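# Pull out the right arm's nearest yellow rod, turn it flat

## Task

Draw the yellow rod closest to the right arm outward until it reaches its stop. Rotate it by 90 degrees so its figures end up horizontal. Finish with no part of either arm or its camera cable in contact with that rod.

## Robot and tools

Robot: two six-joint arms with parallel grippers. left_arm sits on the +y side and right_arm on the -y side; these names do not match the sides of the images. In the scene frame, right_arm's base is at about (-0.040, -0.349, +0.007) m and left_arm's at about (-0.028, +0.289, +0.027) m. Each base is turned only slightly about z, and each base's +z points up.

Frames: the scene frame has its origin at table height, midway between the nominal bases, with +x reaching out over the table and +z up. Hand positions, hand orientations and wrist-camera poses are all given in the frame of the arm's own base. The printed hand pose may be off by a few centimetres, more so at long reach. The fingers point along the gripper's +z axis and separate along its y axis. end_effector_position (metres) is the point between the pads, about 1 cm short of the fingertips. end_effector_quat_wxyz gives the orientation.

Command rows: every row holds 14 numbers, each from -1 to 1. The first 7 are left_arm's six joints followed by its opening. The next 7 are the same for right_arm. Send all 14 even when only one arm moves. The joint order within each arm is: wrist pitch (joint4), shoulder (joint2), wrist yaw (joint5), wrist roll (joint6), elbow (joint3), waist (joint1).

Joint numbers are offsets, not poses. They are scaled so that 1.0 equals 2.224 rad for the waist, shoulder and elbow, and 8.485 rad for wrist pitch, wrist yaw and wrist roll. They are measured from the "Joint targets" shown when the action or move begins, not from the previous row. Repeating an offset therefore moves the joint further. A 0 keeps an arm's current targets.

The opening number is absolute: +1 is fully open and -1 is shut. To leave a gripper unchanged, send its current command again, because 0 means half open.

Stated joint ranges in rad: waist -2.618..3.054, shoulder 0..3.142, elbow 0..3.142, wrist pitch -1.571..1.571, wrist yaw -1.571..1.571, wrist roll -2.094..2.094. Going more than 0.059 rad past a range end gets the action refused. If the first action fails this check, the whole call is refused. Joints that hit a real end are clipped there, and the result then reports "joint sent to its limit".

Tools:
- execute_actions(actions, cameras): actions is a list of actions. Each action is a list of up to 15 rows, and each row lasts 1/30 s. An action always runs 15 steps (0.5 s), so a short action keeps its last row for the remaining steps. An empty list only reports the state.
- move(target, speed, blend, opening_speed, blocking, cameras): target is either one 14-number row or a list of up to 15 rows. Every row is an offset from the same starting Joint targets. All joints travel together, so the hand path curves. speed is in rad/s for the joint with the farthest to go: 0.01 to 12.57, default 0.5. blend is in rad and rounds off corners between listed targets. opening_speed is in scale units per second, 0.2 or more. blocking=false returns early while the motion continues. Moves take at least 0.5 s and cut off after 10 s. The result line "move:" reports done, off_target, moving, held or fault. A done result does not prove there was no contact.
- wait(seconds): 0 to 10 s; holds the last commands.
- stop(): brakes a running move.
- zoom_image(camera, region): camera is cam_left_wrist or cam_right_wrist. region is [x0, y0, x1, y1] in image pixels, at most 504x504. It works on the latest image only.
- read_manual(section): returns licence text only.
- finished_scene(scene): scene is the current scene's number. It ends the scene and cannot be undone.
- cameras argument: left out or ["all"] gives both 672x504 fisheye wrist views; [] gives none.

Reading results: Joint positions and Joint velocities list each arm's joints in the order above (rad, rad/s), then the finger-pad gap (m; 0.094 when fully open). Joint targets are the base for your next offsets. Tool commands show the current gripper commands. grip_measured is the finger opening on the -1..1 scale and reads a little wide when nothing is held. Joint torques include gravity and carry offsets. Numbers 2, 5 and 6 wrap around at ±28 N m. Calls that run actions also list joint positions at some control steps. "joint command not followed" means the clearance check changed or skipped some targets.

Motion notes: each target can lead its measured angle by only 0.339 rad (big joints) or 2.2 rad (wrist joints). If the targets would put a gripper more than 200 mm from where it is, they are scaled back. Large changes can therefore take several actions, and very small ones may not start. If an arm is pressing on something, or has been dragged along, command its targets back past its measured positions to relieve it.

Avoid: contact between the two arms or grippers, including closing one gripper on the other's fingers. Also avoid fast impacts, pushing hard into the rod or table, and dropping or releasing parts while they move. Do not hold the arms stretched out or straining for long: motors heat up, a MOTOR HOT line warns at 75 °C, and at 90 °C an OVER-TEMPERATURE FAULT folds that arm away for the rest of the scene. Any arm stop is costly. When finished, open the gripper and back away so that nothing, the camera cable included, touches the rod.

Each tool is called after "Call:" as a command line: name --argument value for each argument, lists and objects as JSON in quotes; but a table of rows of numbers goes row by row, as --pt "numbers of a row", without its own name.

## Session

Call:
execute_actions --actions '[]'

Scene clock: 0.00 s.
left_arm: end_effector_position=(+0.4007, +0.0076, +0.1253) grip_measured=+1.000 end_effector_quat_wxyz=(+0.625, -0.028, +0.778, +0.057) | right_arm: end_effector_position=(+0.3999, -0.0295, +0.1148) grip_measured=+1.000 end_effector_quat_wxyz=(+0.608, +0.063, +0.791, -0.024)
Joint names: [wrist pitch, shoulder, wrist yaw, wrist roll, elbow, waist]
Joint positions: left_arm=[0.966 1.539 -0.191 0.014 0.356 -0.068 0.094] | right_arm=[0.914 1.54 0.071 0.059 0.363 -0.045 0.094]
Joint velocities: within noise
Joint torques (N m): no reading
Heat: left arm: 47 °C; right arm: 43 °C.
Joint targets: left_arm=[0.959 1.536 -0.192 0.014 0.359 -0.068] | right_arm=[0.904 1.537 0.071 0.060 0.366 -0.045]
Tool commands: left_gripper/opening=+1.0 right_gripper/opening=+1.0

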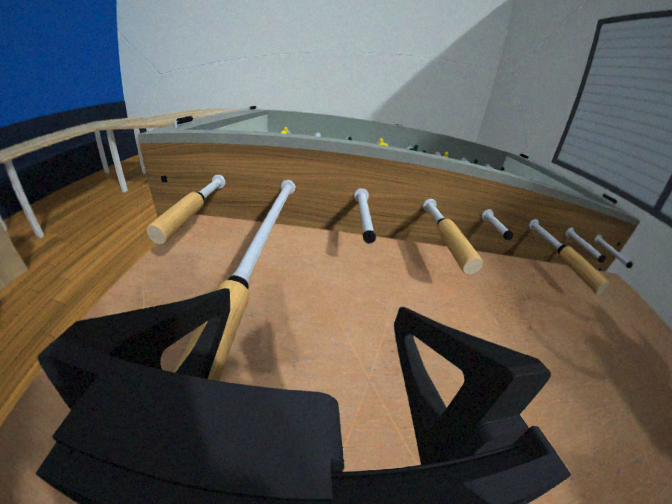

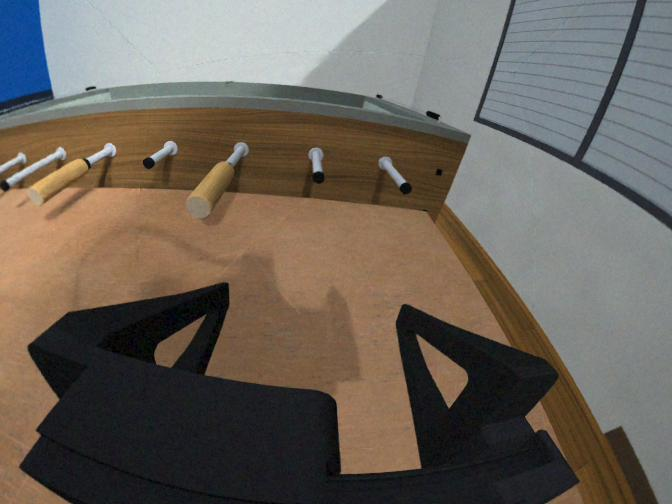

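Call:
zoom_image --camera "cam_left_wrist" --region '[240, 90, 640, 290]'

Call:
zoom_image --camera "cam_right_wrist" --region '[0, 70, 480, 240]'

Scaled by 1.260 from the camera's 672x504 image, which has a finer 960x720 frame.

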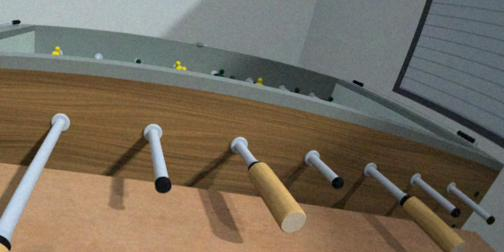

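Scaled by 1.050 from the camera's 672x504 image, which has a finer 960x720 frame.

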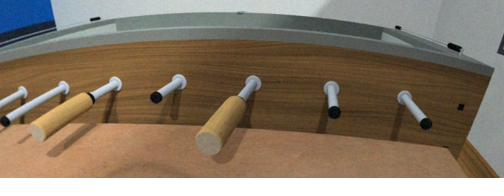

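Call:
move --target '[0,0,0,0,0,0,1,0.0681,0.3107,0.0221,-0.0071,0.1708,0.1362,1]' --speed 0.8

Scene clock: 49.87 s.
left_arm: end_effector_position=(+0.4007, +0.0076, +0.1253) grip_measured=+1.000 end_effector_quat_wxyz=(+0.625, -0.028, +0.778, +0.057) | right_arm: end_effector_position=(+0.4964, +0.0846, +0.0819) grip_measured=+1.000 end_effector_quat_wxyz=(+0.694, -0.002, +0.720, -0.002)
Joint names: [wrist pitch, shoulder, wrist yaw, wrist roll, elbow, waist]
Joint positions: left_arm=[0.966 1.539 -0.191 0.014 0.356 -0.068 0.094] | right_arm=[1.446 2.212 0.257 0.004 0.728 0.257 0.094]
Joint velocities: within noise
Joint torques (N m): left_arm=[1.83 -6.35 -0.03 0.01 5.35 -0.05] | right_arm=[2.06 -7.15 0.1 -0.02 5.04 0.12]
Heat: left arm: 46 °C; right arm: 43 °C.
Joint targets: left_arm=[0.959 1.536 -0.192 0.014 0.359 -0.068] | right_arm=[1.482 2.229 0.258 0.000 0.746 0.258]
move: off_target (right_arm); right_arm: the wrist pitch is farthest, 0.036 rad from its target
camera_calibration:
cam_right_wrist: T_world_to_cam=[[-0.0427691, -0.981728, 0.185421, 0.0798247], [-0.432196, -0.149146, -0.88936, 0.332672], [0.900765, -0.118175, -0.417921, -0.285015], [0, 0, 0, 1]] pos_world=[0.403925, 0.0943013, 0.16195]

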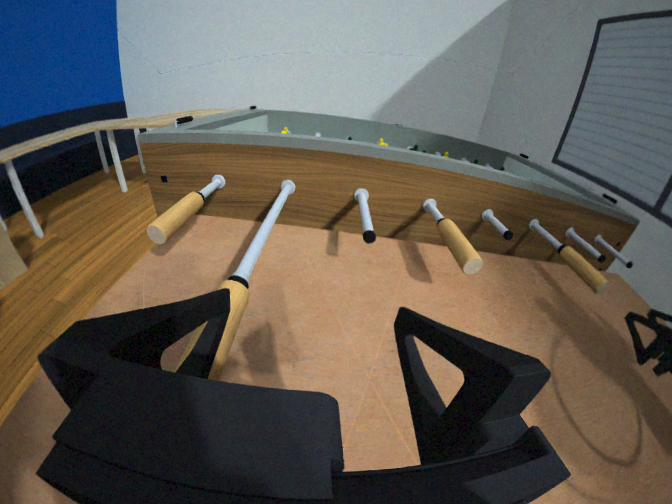

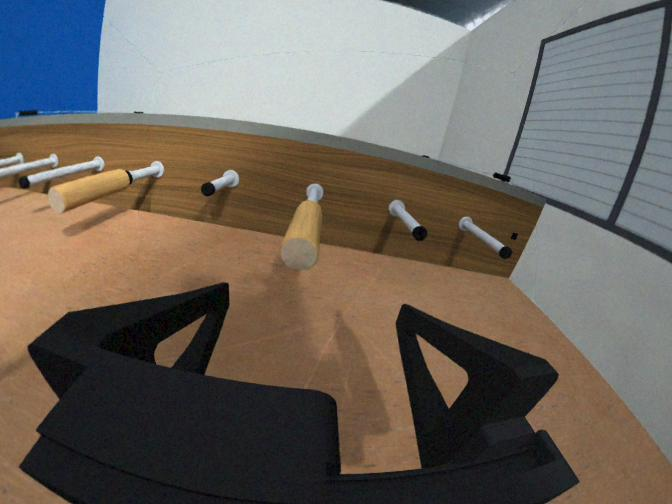

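Call:
move --pt "0 0 0 0 0 0 1 0.0082 0.0463 0.0058 0 0.0234 0.022 1" --pt "0 0 0 0 0 0 1 -0.0127 0.0881 0 0 0.152 0 1"

Scene clock: 84.07 s.
left_arm: end_effector_position=(+0.4007, +0.0076, +0.1253) grip_measured=+1.000 end_effector_quat_wxyz=(+0.625, -0.028, +0.778, +0.057) | right_arm: end_effector_position=(+0.5645, +0.1041, +0.0861) grip_measured=+1.000 end_effector_quat_wxyz=(+0.725, +0.009, +0.689, +0.003)
Joint names: [wrist pitch, shoulder, wrist yaw, wrist roll, elbow, waist]
Joint positions: left_arm=[0.966 1.539 -0.191 0.014 0.356 -0.068 0.094] | right_arm=[1.386 2.399 0.274 0.003 1.066 0.265 0.094]
Joint velocities: within noise
Joint torques (N m): left_arm=[1.85 -6.35 -0.05 0.01 5.33 -0.06] | right_arm=[1.58 -8.32 -0.13 -0.04 5.87 -0.57]
Heat: left arm: 46 °C; right arm: 48 °C.
Joint targets: left_arm=[0.959 1.536 -0.192 0.014 0.359 -0.068] | right_arm=[1.374 2.424 0.258 0.000 1.084 0.258]
move: done
camera_calibration:
cam_right_wrist: T_world_to_cam=[[-0.0666572, -0.985179, 0.158047, 0.11727], [-0.353068, -0.124861, -0.927228, 0.324813], [0.93322, -0.117608, -0.339512, -0.367572], [0, 0, 0, 1]] pos_world=[0.465523, 0.112859, 0.157847]

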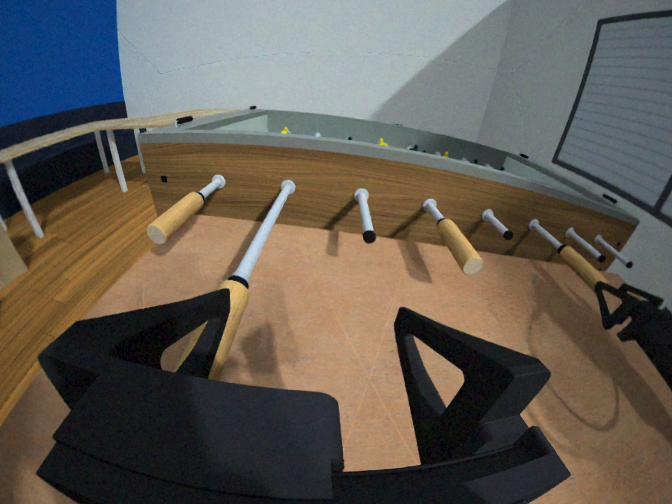

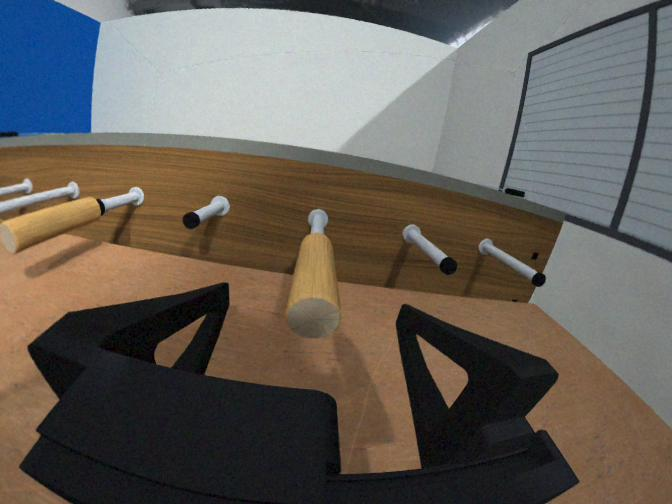

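Call:
move --target '[0,0,0,0,0,0,1,-0.0282,0.0612,-0.005,0,0.1466,-0.0144,1]'

Scene clock: 97.47 s.
left_arm: end_effector_position=(+0.4007, +0.0076, +0.1253) grip_measured=+1.000 end_effector_quat_wxyz=(+0.625, -0.028, +0.778, +0.057) | right_arm: end_effector_position=(+0.6281, +0.1082, +0.0725) grip_measured=+1.000 end_effector_quat_wxyz=(+0.709, +0.001, +0.705, +0.002)
Joint names: [wrist pitch, shoulder, wrist yaw, wrist roll, elbow, waist]
Joint positions: left_arm=[0.966 1.539 -0.191 0.014 0.356 -0.068 0.094] | right_arm=[1.15 2.532 0.232 0.003 1.387 0.233 0.094]
Joint velocities: within noise
Joint torques (N m): left_arm=[1.85 -6.34 -0.05 0.01 5.34 -0.03] | right_arm=[1.57 -9.69 -0.16 -0.03 7.17 -0.62]
Heat: left arm: 45 °C; right arm: 46 °C.
Joint targets: left_arm=[0.959 1.536 -0.192 0.014 0.359 -0.068] | right_arm=[1.135 2.560 0.216 0.000 1.410 0.226]
move: done
camera_calibration:
cam_right_wrist: T_world_to_cam=[[-0.0487436, -0.983606, 0.173617, 0.115093], [-0.394468, -0.140736, -0.908069, 0.361504], [0.917616, -0.112749, -0.381141, -0.418705], [0, 0, 0, 1]] pos_world=[0.532422, 0.116875, 0.148703]

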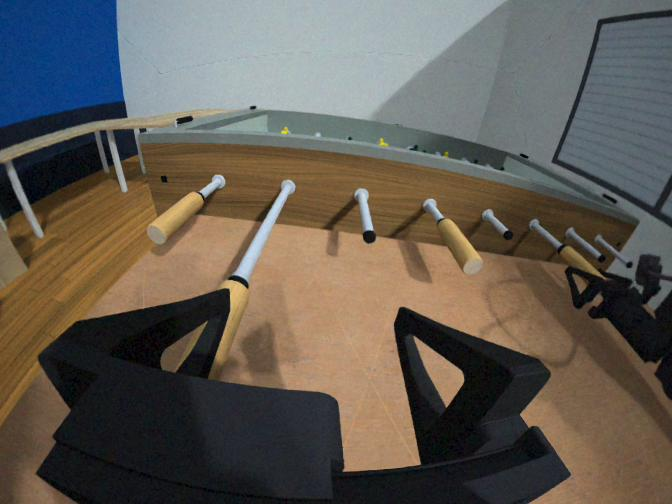

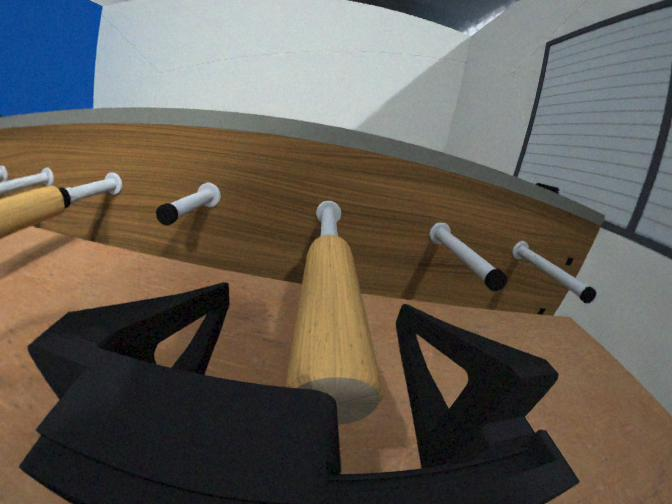

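Call:
move --target '[0,0,0,0,0,0,1,0,0.0036,-0.0014,0,0,-0.0058,1]'

Call:
move --target '[0,0,0,0,0,0,1,0,0,0,0,0,0,-0.5]' --opening_speed 1

Scene clock: 106.70 s.
left_arm: end_effector_position=(+0.4007, +0.0076, +0.1253) grip_measured=+1.000 end_effector_quat_wxyz=(+0.625, -0.028, +0.778, +0.057) | right_arm: end_effector_position=(+0.6290, +0.1018, +0.0659) grip_measured=+1.000 end_effector_quat_wxyz=(+0.705, +0.001, +0.710, +0.000)
Joint names: [wrist pitch, shoulder, wrist yaw, wrist roll, elbow, waist]
Joint positions: left_arm=[0.966 1.539 -0.191 0.014 0.356 -0.068 0.094] | right_arm=[1.148 2.542 0.221 0.003 1.387 0.22 0.094]
Joint velocities: within noise
Joint torques (N m): left_arm=[1.83 -6.34 -0.05 0.02 5.34 -0.08] | right_arm=[1.61 -9.83 -0.14 -0.04 7.13 -0.64]
Heat: left arm: 45 °C; right arm: 46 °C.
Joint targets: left_arm=[0.959 1.536 -0.192 0.014 0.359 -0.068] | right_arm=[1.135 2.569 0.204 0.000 1.410 0.213]
move: done
camera_calibration:
cam_right_wrist: T_world_to_cam=[[-0.0489924, -0.983035, 0.176754, 0.109974], [-0.40521, -0.142186, -0.903099, 0.361473], [0.91291, -0.115868, -0.391369, -0.418762], [0, 0, 0, 1]] pos_world=[0.534153, 0.110984, 0.143117]

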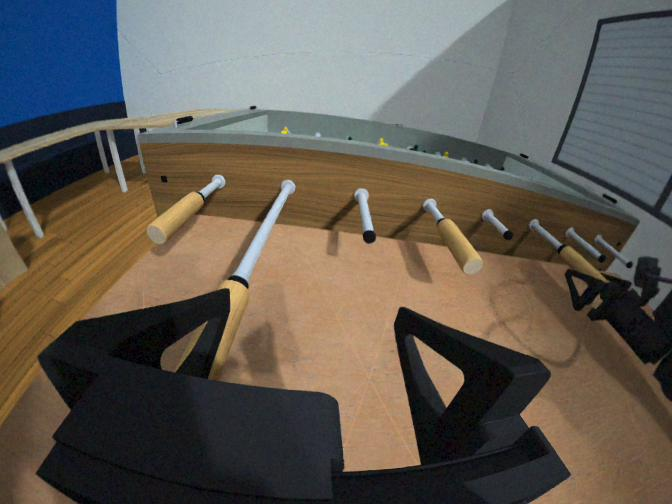

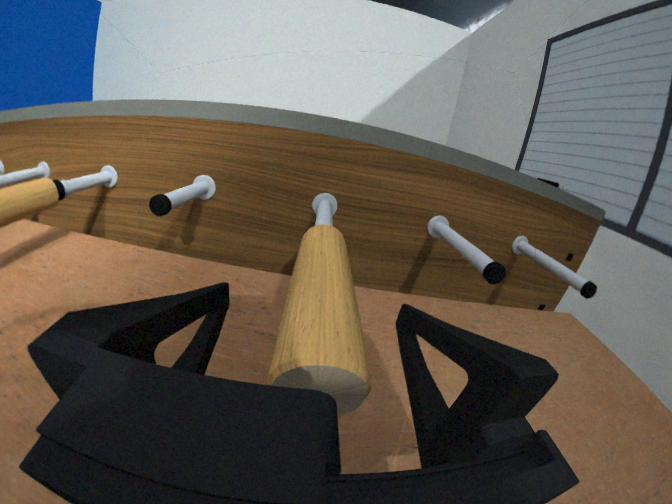

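Scene clock: 108.40 s.
left_arm: end_effector_position=(+0.4007, +0.0076, +0.1253) grip_measured=+1.000 end_effector_quat_wxyz=(+0.625, -0.028, +0.778, +0.057) | right_arm: end_effector_position=(+0.6290, +0.1020, +0.0658) grip_measured=-0.311 end_effector_quat_wxyz=(+0.705, +0.001, +0.710, +0.001)
Joint names: [wrist pitch, shoulder, wrist yaw, wrist roll, elbow, waist]
Joint positions: left_arm=[0.966 1.539 -0.191 0.014 0.356 -0.068 0.094] | right_arm=[1.148 2.542 0.22 0.003 1.387 0.22 0.032]
Joint velocities: within noise
Joint torques (N m): left_arm=[1.84 -6.37 -0.03 0 5.35 -0.06] | right_arm=[1.61 -9.83 -0.14 -0.04 7.15 -0.64]
Heat: left arm: 45 °C; right arm: 46 °C.
Joint targets: left_arm=[0.959 1.536 -0.192 0.014 0.359 -0.068] | right_arm=[1.135 2.569 0.204 0.000 1.410 0.213]
move: done
camera_calibration:
cam_right_wrist: T_world_to_cam=[[-0.047814, -0.983077, 0.176842, 0.109439], [-0.40544, -0.142703, -0.902914, 0.361682], [0.91287, -0.114871, -0.391755, -0.418876], [0, 0, 0, 1]] pos_world=[0.534252, 0.111083, 0.143117]

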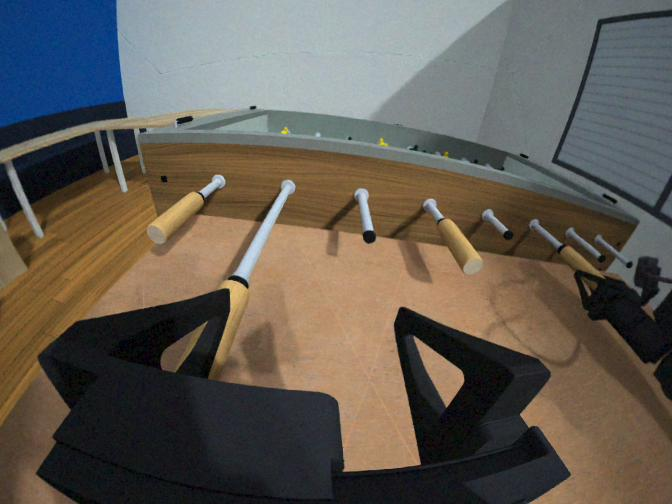

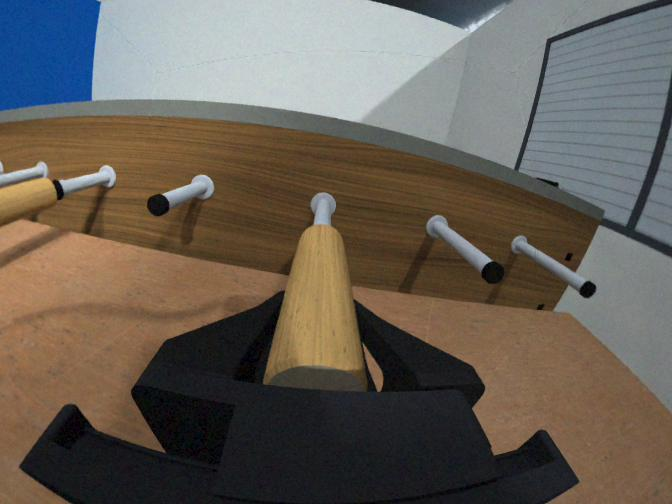

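Call:
move --target '[0,0,0,0,0,0,1,0,0,0,0.1855,0,0,-0.5]' --speed 1

Scene clock: 116.73 s.
left_arm: end_effector_position=(+0.4007, +0.0076, +0.1253) grip_measured=+1.000 end_effector_quat_wxyz=(+0.625, -0.028, +0.778, +0.057) | right_arm: end_effector_position=(+0.6292, +0.1064, +0.0742) grip_measured=-0.311 end_effector_quat_wxyz=(+0.502, +0.485, +0.502, +0.510)
Joint names: [wrist pitch, shoulder, wrist yaw, wrist roll, elbow, waist]
Joint positions: left_arm=[0.966 1.539 -0.191 0.014 0.356 -0.068 0.094] | right_arm=[1.179 2.542 0.196 1.557 1.389 0.22 0.032]
Joint velocities: within noise
Joint torques (N m): left_arm=[1.84 -6.34 -0.04 0.01 5.37 -0.05] | right_arm=[1.34 -9.83 0.12 0.16 7.02 -0.62]
Heat: left arm: 45 °C; right arm: 46 °C.
Joint targets: left_arm=[0.959 1.536 -0.192 0.014 0.359 -0.068] | right_arm=[1.135 2.569 0.204 1.574 1.410 0.213]
move: off_target (right_arm); right_arm: the wrist pitch is farthest, 0.044 rad from its target
camera_calibration:
cam_right_wrist: T_world_to_cam=[[-0.0198513, -0.187639, -0.982037, 0.0960282], [-0.416828, 0.89435, -0.162459, 0.211759], [0.908769, 0.406115, -0.0959673, -0.490103], [0, 0, 0, 1]] pos_world=[0.535564, 0.0276706, 0.0816716]

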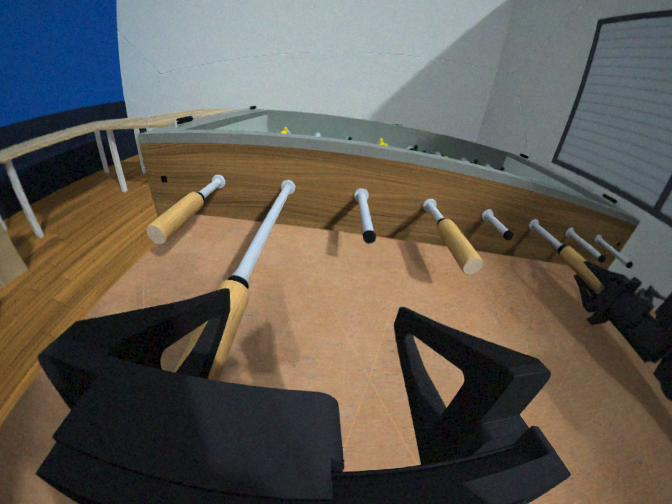

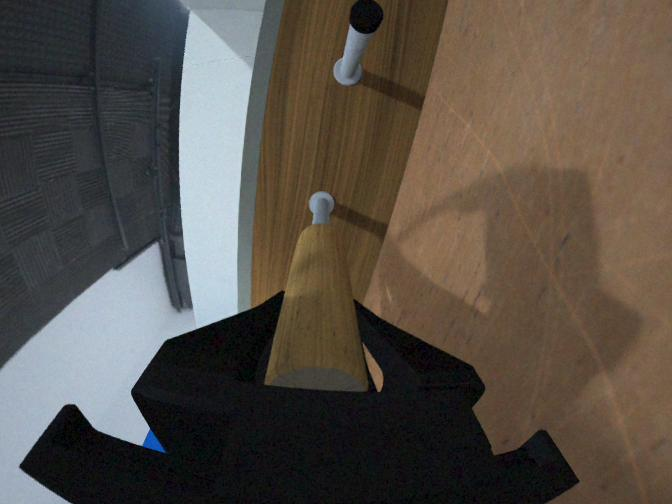

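Call:
move --target '[0,0,0,0,0,0,1,0,0,0,0,0,0,-0.05]' --opening_speed 0.5 --cameras '["cam_right_wrist"]'

Scene clock: 128.80 s.
left_arm: end_effector_position=(+0.4007, +0.0076, +0.1253) grip_measured=+1.000 end_effector_quat_wxyz=(+0.625, -0.028, +0.778, +0.057) | right_arm: end_effector_position=(+0.6296, +0.1065, +0.0697) grip_measured=-0.052 end_effector_quat_wxyz=(+0.495, +0.493, +0.504, +0.508)
Joint names: [wrist pitch, shoulder, wrist yaw, wrist roll, elbow, waist]
Joint positions: left_arm=[0.966 1.539 -0.191 0.014 0.356 -0.068 0.094] | right_arm=[1.158 2.542 0.196 1.573 1.39 0.22 0.045]
Joint velocities: within noise
Joint torques (N m): left_arm=[1.85 -6.31 -0.04 0.02 5.38 -0.03] | right_arm=[1.52 -9.8 0.13 0.03 6.89 -0.62]
Heat: left arm: 45 °C; right arm: 45 °C.
Joint targets: left_arm=[0.959 1.536 -0.192 0.014 0.359 -0.068] | right_arm=[1.135 2.569 0.204 1.574 1.410 0.213]
move: done
camera_calibration:
cam_right_wrist: T_world_to_cam=[[-0.0388893, -0.176067, -0.98361, 0.102491], [-0.419935, 0.89609, -0.143798, 0.211655], [0.906721, 0.40746, -0.108785, -0.488816], [0, 0, 0, 1]] pos_world=[0.536087, 0.0275566, 0.0780705]
Images, in order (width x height): cam_right_wrist 672x504.

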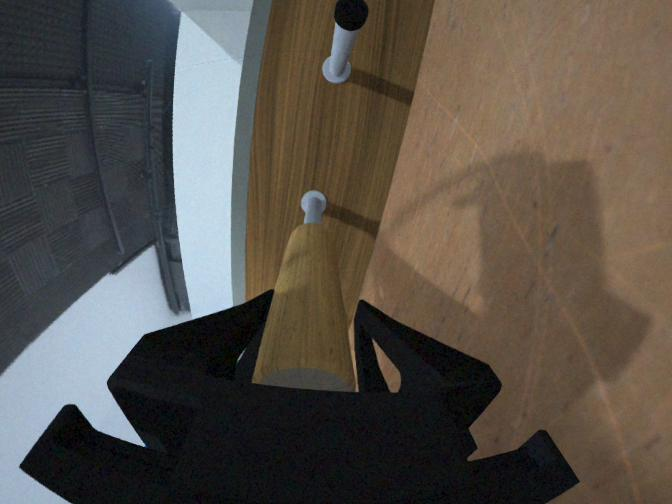

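Call:
move --target '[0,0,0,0,0,0,1,0.003,0,0,0,0,0,-0.05]' --cameras '["cam_right_wrist"]'

Scene clock: 143.27 s.
left_arm: end_effector_position=(+0.4007, +0.0076, +0.1253) grip_measured=+1.000 end_effector_quat_wxyz=(+0.625, -0.028, +0.778, +0.057) | right_arm: end_effector_position=(+0.6296, +0.1065, +0.0699) grip_measured=-0.052 end_effector_quat_wxyz=(+0.495, +0.493, +0.503, +0.509)
Joint names: [wrist pitch, shoulder, wrist yaw, wrist roll, elbow, waist]
Joint positions: left_arm=[0.966 1.539 -0.191 0.014 0.356 -0.068 0.094] | right_arm=[1.159 2.542 0.196 1.573 1.39 0.22 0.045]
Joint velocities: within noise
Joint torques (N m): left_arm=[1.83 -6.34 -0.05 0.01 5.33 -0.03] | right_arm=[1.74 -9.84 0.13 0.02 6.89 -0.62]
Heat: left arm: 45 °C; right arm: 44 °C.
Joint targets: left_arm=[0.959 1.536 -0.192 0.014 0.359 -0.068] | right_arm=[1.160 2.569 0.204 1.574 1.410 0.213]
move: done
camera_calibration:
cam_right_wrist: T_world_to_cam=[[-0.0381543, -0.175514, -0.983737, 0.102187], [-0.419889, 0.896143, -0.143601, 0.211628], [0.906773, 0.407581, -0.107888, -0.488906], [0, 0, 0, 1]] pos_world=[0.536086, 0.0275558, 0.0781681]
Images, in order (width x height): cam_right_wrist 672x504.

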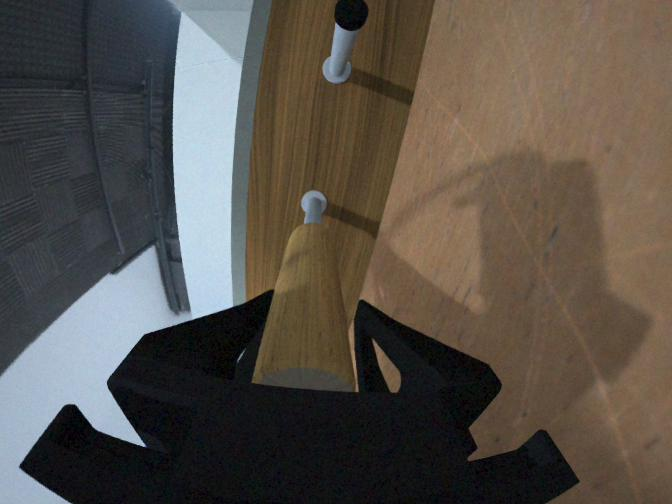

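Call:
move --pt "0 0 0 0 0 0 1 0 0 0 -0.09 0 0 -0.05" --pt "0 0 0 0 0 0 1 0 0 0 -0.1855 0 0 0.3" --speed 1 --cameras '["cam_right_wrist"]'

Scene clock: 153.20 s.
left_arm: end_effector_position=(+0.4007, +0.0076, +0.1253) grip_measured=+1.000 end_effector_quat_wxyz=(+0.625, -0.028, +0.778, +0.057) | right_arm: end_effector_position=(+0.6296, +0.1044, +0.0699) grip_measured=+0.298 end_effector_quat_wxyz=(+0.709, -0.002, +0.705, +0.007)
Joint names: [wrist pitch, shoulder, wrist yaw, wrist roll, elbow, waist]
Joint positions: left_arm=[0.966 1.539 -0.191 0.014 0.356 -0.068 0.094] | right_arm=[1.159 2.542 0.208 0.005 1.39 0.22 0.061]
Joint velocities: within noise
Joint torques (N m): left_arm=[1.83 -6.37 -0.05 0 5.37 -0.02] | right_arm=[1.74 -9.84 0 -0.05 6.89 -0.64]
Heat: left arm: 45 °C; right arm: 45 °C.
Joint targets: left_arm=[0.959 1.536 -0.192 0.014 0.359 -0.068] | right_arm=[1.160 2.569 0.204 0.000 1.410 0.213]
move: done
camera_calibration:
cam_right_wrist: T_world_to_cam=[[-0.0378933, -0.984502, 0.171228, 0.10536], [-0.390817, -0.143102, -0.909276, 0.357252], [0.919688, -0.101374, -0.379338, -0.424155], [0, 0, 0, 1]] pos_world=[0.533703, 0.111852, 0.145902]
Images, in order (width x height): cam_right_wrist 672x504.

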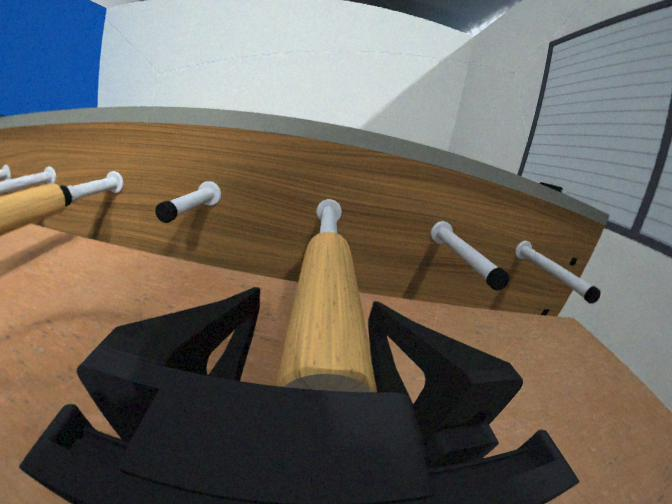

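Call:
move --pt "0 0 0 0 0 0 1 0 0 0 0 0 0 -0.5" --pt "0 0 0 0 0 0 1 0.0276 -0.0706 0.0075 0 -0.1772 0.0247 -0.5" --opening_speed 1 --speed 0.4 --cameras '["cam_right_wrist"]'

Scene clock: 192.93 s.
left_arm: end_effector_position=(+0.4007, +0.0076, +0.1253) grip_measured=+1.000 end_effector_quat_wxyz=(+0.625, -0.028, +0.778, +0.057) | right_arm: end_effector_position=(+0.5580, +0.1020, +0.0659) grip_measured=-0.305 end_effector_quat_wxyz=(+0.712, +0.003, +0.702, +0.002)
Joint names: [wrist pitch, shoulder, wrist yaw, wrist roll, elbow, waist]
Joint positions: left_arm=[0.966 1.539 -0.191 0.014 0.356 -0.068 0.094] | right_arm=[1.401 2.425 0.261 0.003 1.038 0.26 0.033]
Joint velocities: within noise
Joint torques (N m): left_arm=[1.84 -6.37 -0.06 0.02 5.38 -0.06] | right_arm=[1.66 -11.28 0.11 -0.03 2.61 0.73]
Heat: left arm: 44 °C; right arm: 45 °C.
Joint targets: left_arm=[0.959 1.536 -0.192 0.014 0.359 -0.068] | right_arm=[1.394 2.411 0.268 0.000 1.016 0.268]
move: done
camera_calibration:
cam_right_wrist: T_world_to_cam=[[-0.0523498, -0.983936, 0.170672, 0.108978], [-0.385767, -0.137714, -0.91226, 0.322023], [0.92111, -0.113596, -0.372361, -0.360076], [0, 0, 0, 1]] pos_world=[0.461601, 0.110672, 0.141091]
Images, in order (width x height): cam_right_wrist 672x504.

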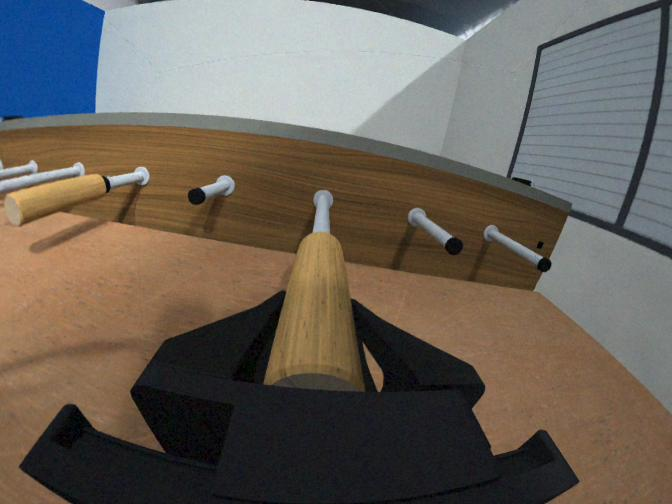

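Call:
move --pt "0 0 0 0 0 0 1 -0.0283 -0.116 0.0035 0.0068 -0.0985 0.0162 -0.5" --pt "0 0 0 0 0 0 1 -0.0804 -0.2487 0.0048 0.0156 -0.1448 0.0324 -0.5" --blend 0.05 --speed 0.4

Scene clock: 203.60 s.
left_arm: end_effector_position=(+0.4007, +0.0076, +0.1253) grip_measured=+1.000 end_effector_quat_wxyz=(+0.625, -0.028, +0.778, +0.057) | right_arm: end_effector_position=(+0.4927, +0.1020, +0.0711) grip_measured=-0.308 end_effector_quat_wxyz=(+0.569, -0.001, +0.822, +0.001)
Joint names: [wrist pitch, shoulder, wrist yaw, wrist roll, elbow, waist]
Joint positions: left_arm=[0.966 1.539 -0.191 0.014 0.356 -0.068 0.094] | right_arm=[0.791 1.976 0.276 0.107 0.811 0.299 0.032]
Joint velocities: within noise
Joint torques (N m): left_arm=[1.84 -6.34 -0.05 0 5.31 -0.06] | right_arm=[1.02 -17.91 0.44 0.27 -3.37 3.7]
Heat: left arm: 44 °C; right arm: 45 °C.
Joint targets: left_arm=[0.959 1.536 -0.192 0.014 0.359 -0.068] | right_arm=[0.712 1.858 0.309 0.132 0.694 0.340]
move: off_target (right_arm); right_arm: the shoulder is farthest, 0.118 rad from its target
camera_calibration:
cam_right_wrist: T_world_to_cam=[[0.0197085, -0.982739, 0.183945, 0.0681456], [-0.691841, -0.146225, -0.707088, 0.438685], [0.721781, -0.113325, -0.682781, -0.177637], [0, 0, 0, 1]] pos_world=[0.430372, 0.110985, 0.176367]

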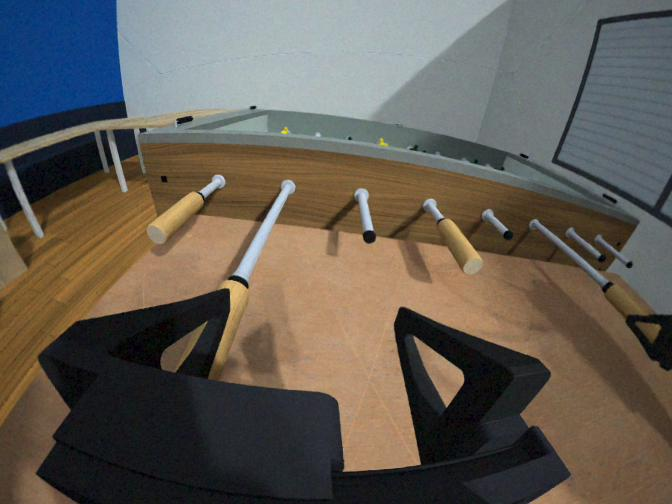

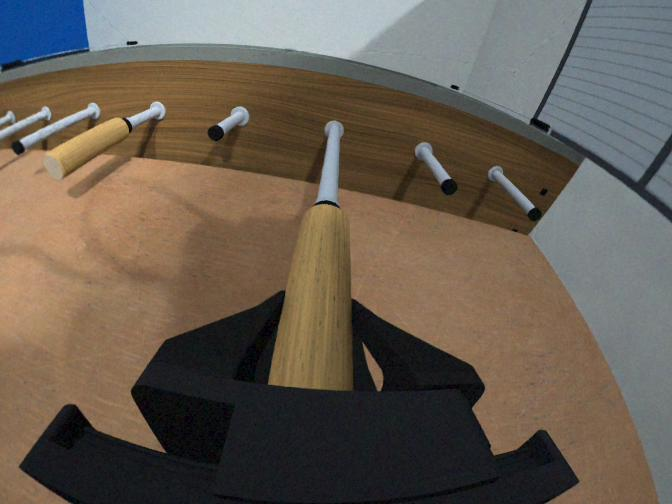

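Call:
move --pt "0 0 0 0 0 0 1 0.0093 0.057 -0.0039 -0.003 0.0535 -0.0184 -0.5" --pt "0 0 0 0 0 0 1 0.0093 0.057 -0.0039 -0.003 0.0535 -0.0184 0.4" --opening_speed 1

Scene clock: 210.97 s.
left_arm: end_effector_position=(+0.4007, +0.0076, +0.1253) grip_measured=+1.000 end_effector_quat_wxyz=(+0.625, -0.028, +0.778, +0.057) | right_arm: end_effector_position=(+0.4962, +0.1021, +0.0689) grip_measured=+0.398 end_effector_quat_wxyz=(+0.567, -0.001, +0.824, +0.000)
Joint names: [wrist pitch, shoulder, wrist yaw, wrist roll, elbow, waist]
Joint positions: left_arm=[0.966 1.539 -0.191 0.014 0.356 -0.068 0.094] | right_arm=[0.781 1.99 0.274 0.107 0.828 0.296 0.066]
Joint velocities: within noise
Joint torques (N m): left_arm=[1.84 -6.32 -0.05 0.01 5.31 -0.01] | right_arm=[1.78 -8.54 0.12 0 4.19 0.28]
Heat: left arm: 44 °C; right arm: 46 °C.
Joint targets: left_arm=[0.959 1.536 -0.192 0.014 0.359 -0.068] | right_arm=[0.791 1.985 0.275 0.107 0.813 0.299]
move: done
camera_calibration:
cam_right_wrist: T_world_to_cam=[[0.0201699, -0.982637, 0.184441, 0.0683118], [-0.696205, -0.146205, -0.702797, 0.441436], [0.71756, -0.114233, -0.687065, -0.179271], [0, 0, 0, 1]] pos_world=[0.43459, 0.111187, 0.174469]

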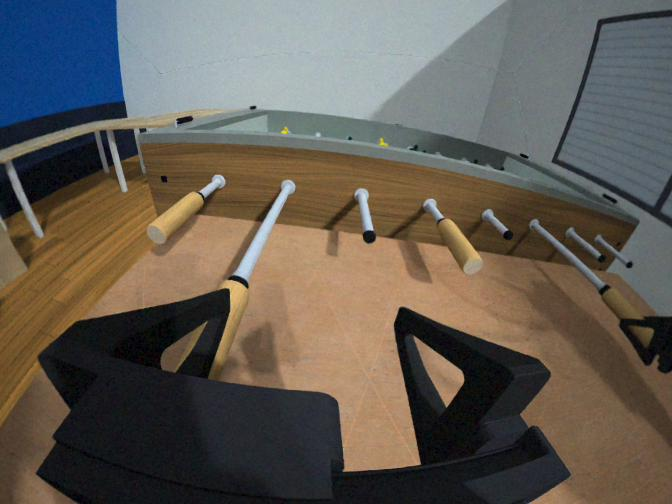

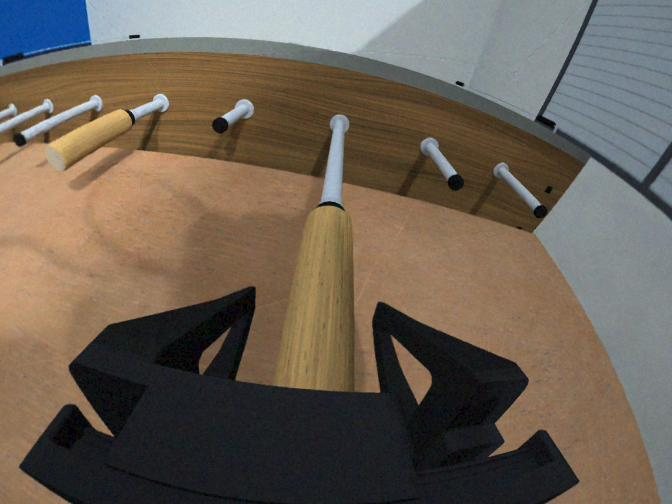

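Call:
move --pt "0 0 0 0 0 0 1 0.0 -0.1 0 0 0 0 0.4" --pt "0 0 0 0 0 0 1 -0.02 -0.32 0 -0.0126 0.13 -0.06 0.4" --blend 0.05 --speed 0.7 --cameras '["cam_right_wrist"]'

Call:
zoom_image --camera "cam_right_wrist" --region '[150, 30, 550, 250]'

Scene clock: 222.77 s.
left_arm: end_effector_position=(+0.4007, +0.0076, +0.1253) grip_measured=+1.000 end_effector_quat_wxyz=(+0.625, -0.028, +0.778, +0.057) | right_arm: end_effector_position=(+0.4117, +0.0227, +0.4941) grip_measured=+0.398 end_effector_quat_wxyz=(+0.844, +0.073, +0.531, +0.000)
Joint names: [wrist pitch, shoulder, wrist yaw, wrist roll, elbow, waist]
Joint positions: left_arm=[0.966 1.539 -0.191 0.014 0.356 -0.068 0.094] | right_arm=[0.631 1.266 0.278 0.003 1.093 0.172 0.066]
Joint velocities: within noise
Joint torques (N m): left_arm=[1.83 -6.39 -0.04 0.01 5.33 -0.06] | right_arm=[1.37 -3.29 -0.07 -0.06 7.94 -0.47]
Heat: left arm: 44 °C; right arm: 46 °C.
Joint targets: left_arm=[0.959 1.536 -0.192 0.014 0.359 -0.068] | right_arm=[0.621 1.273 0.276 0.000 1.102 0.166]
move: done
camera_calibration:
cam_right_wrist: T_world_to_cam=[[-0.197599, -0.980141, 0.0166861, 0.086008], [0.0255984, -0.0221751, -0.999426, 0.516495], [0.979949, -0.197059, 0.0294719, -0.295788], [0, 0, 0, 1]] pos_world=[0.29363, 0.0374659, 0.523481]
Images, in order (width x height): cam_right_wrist 672x504.

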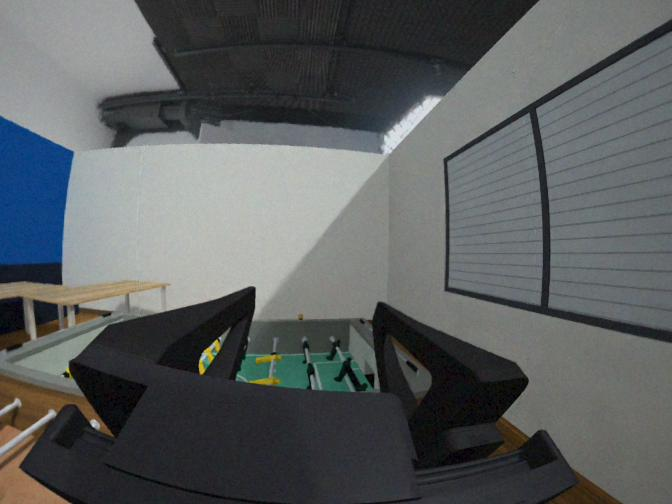

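Scaled by 1.260 from the camera's 672x504 image, which has a finer 960x720 frame.

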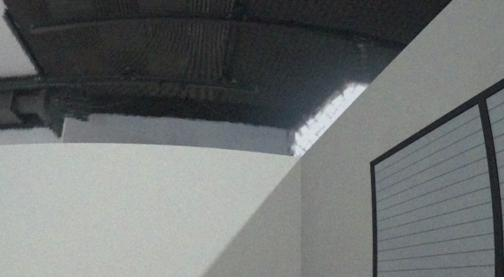

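Yellow men at (265,360) appear flat. Zoom.

Call:
zoom_image --camera "cam_right_wrist" --region '[180, 310, 400, 410]'

Call:
finished_scene --scene 1

Scaled by 2.291 from the camera's 672x504 image, which has a finer 960x720 frame.

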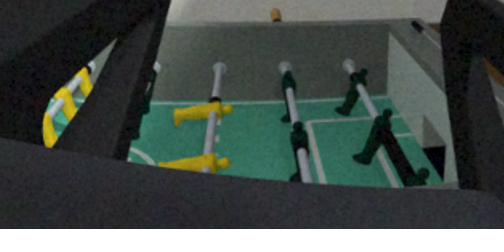

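The scene is finished: the task was done.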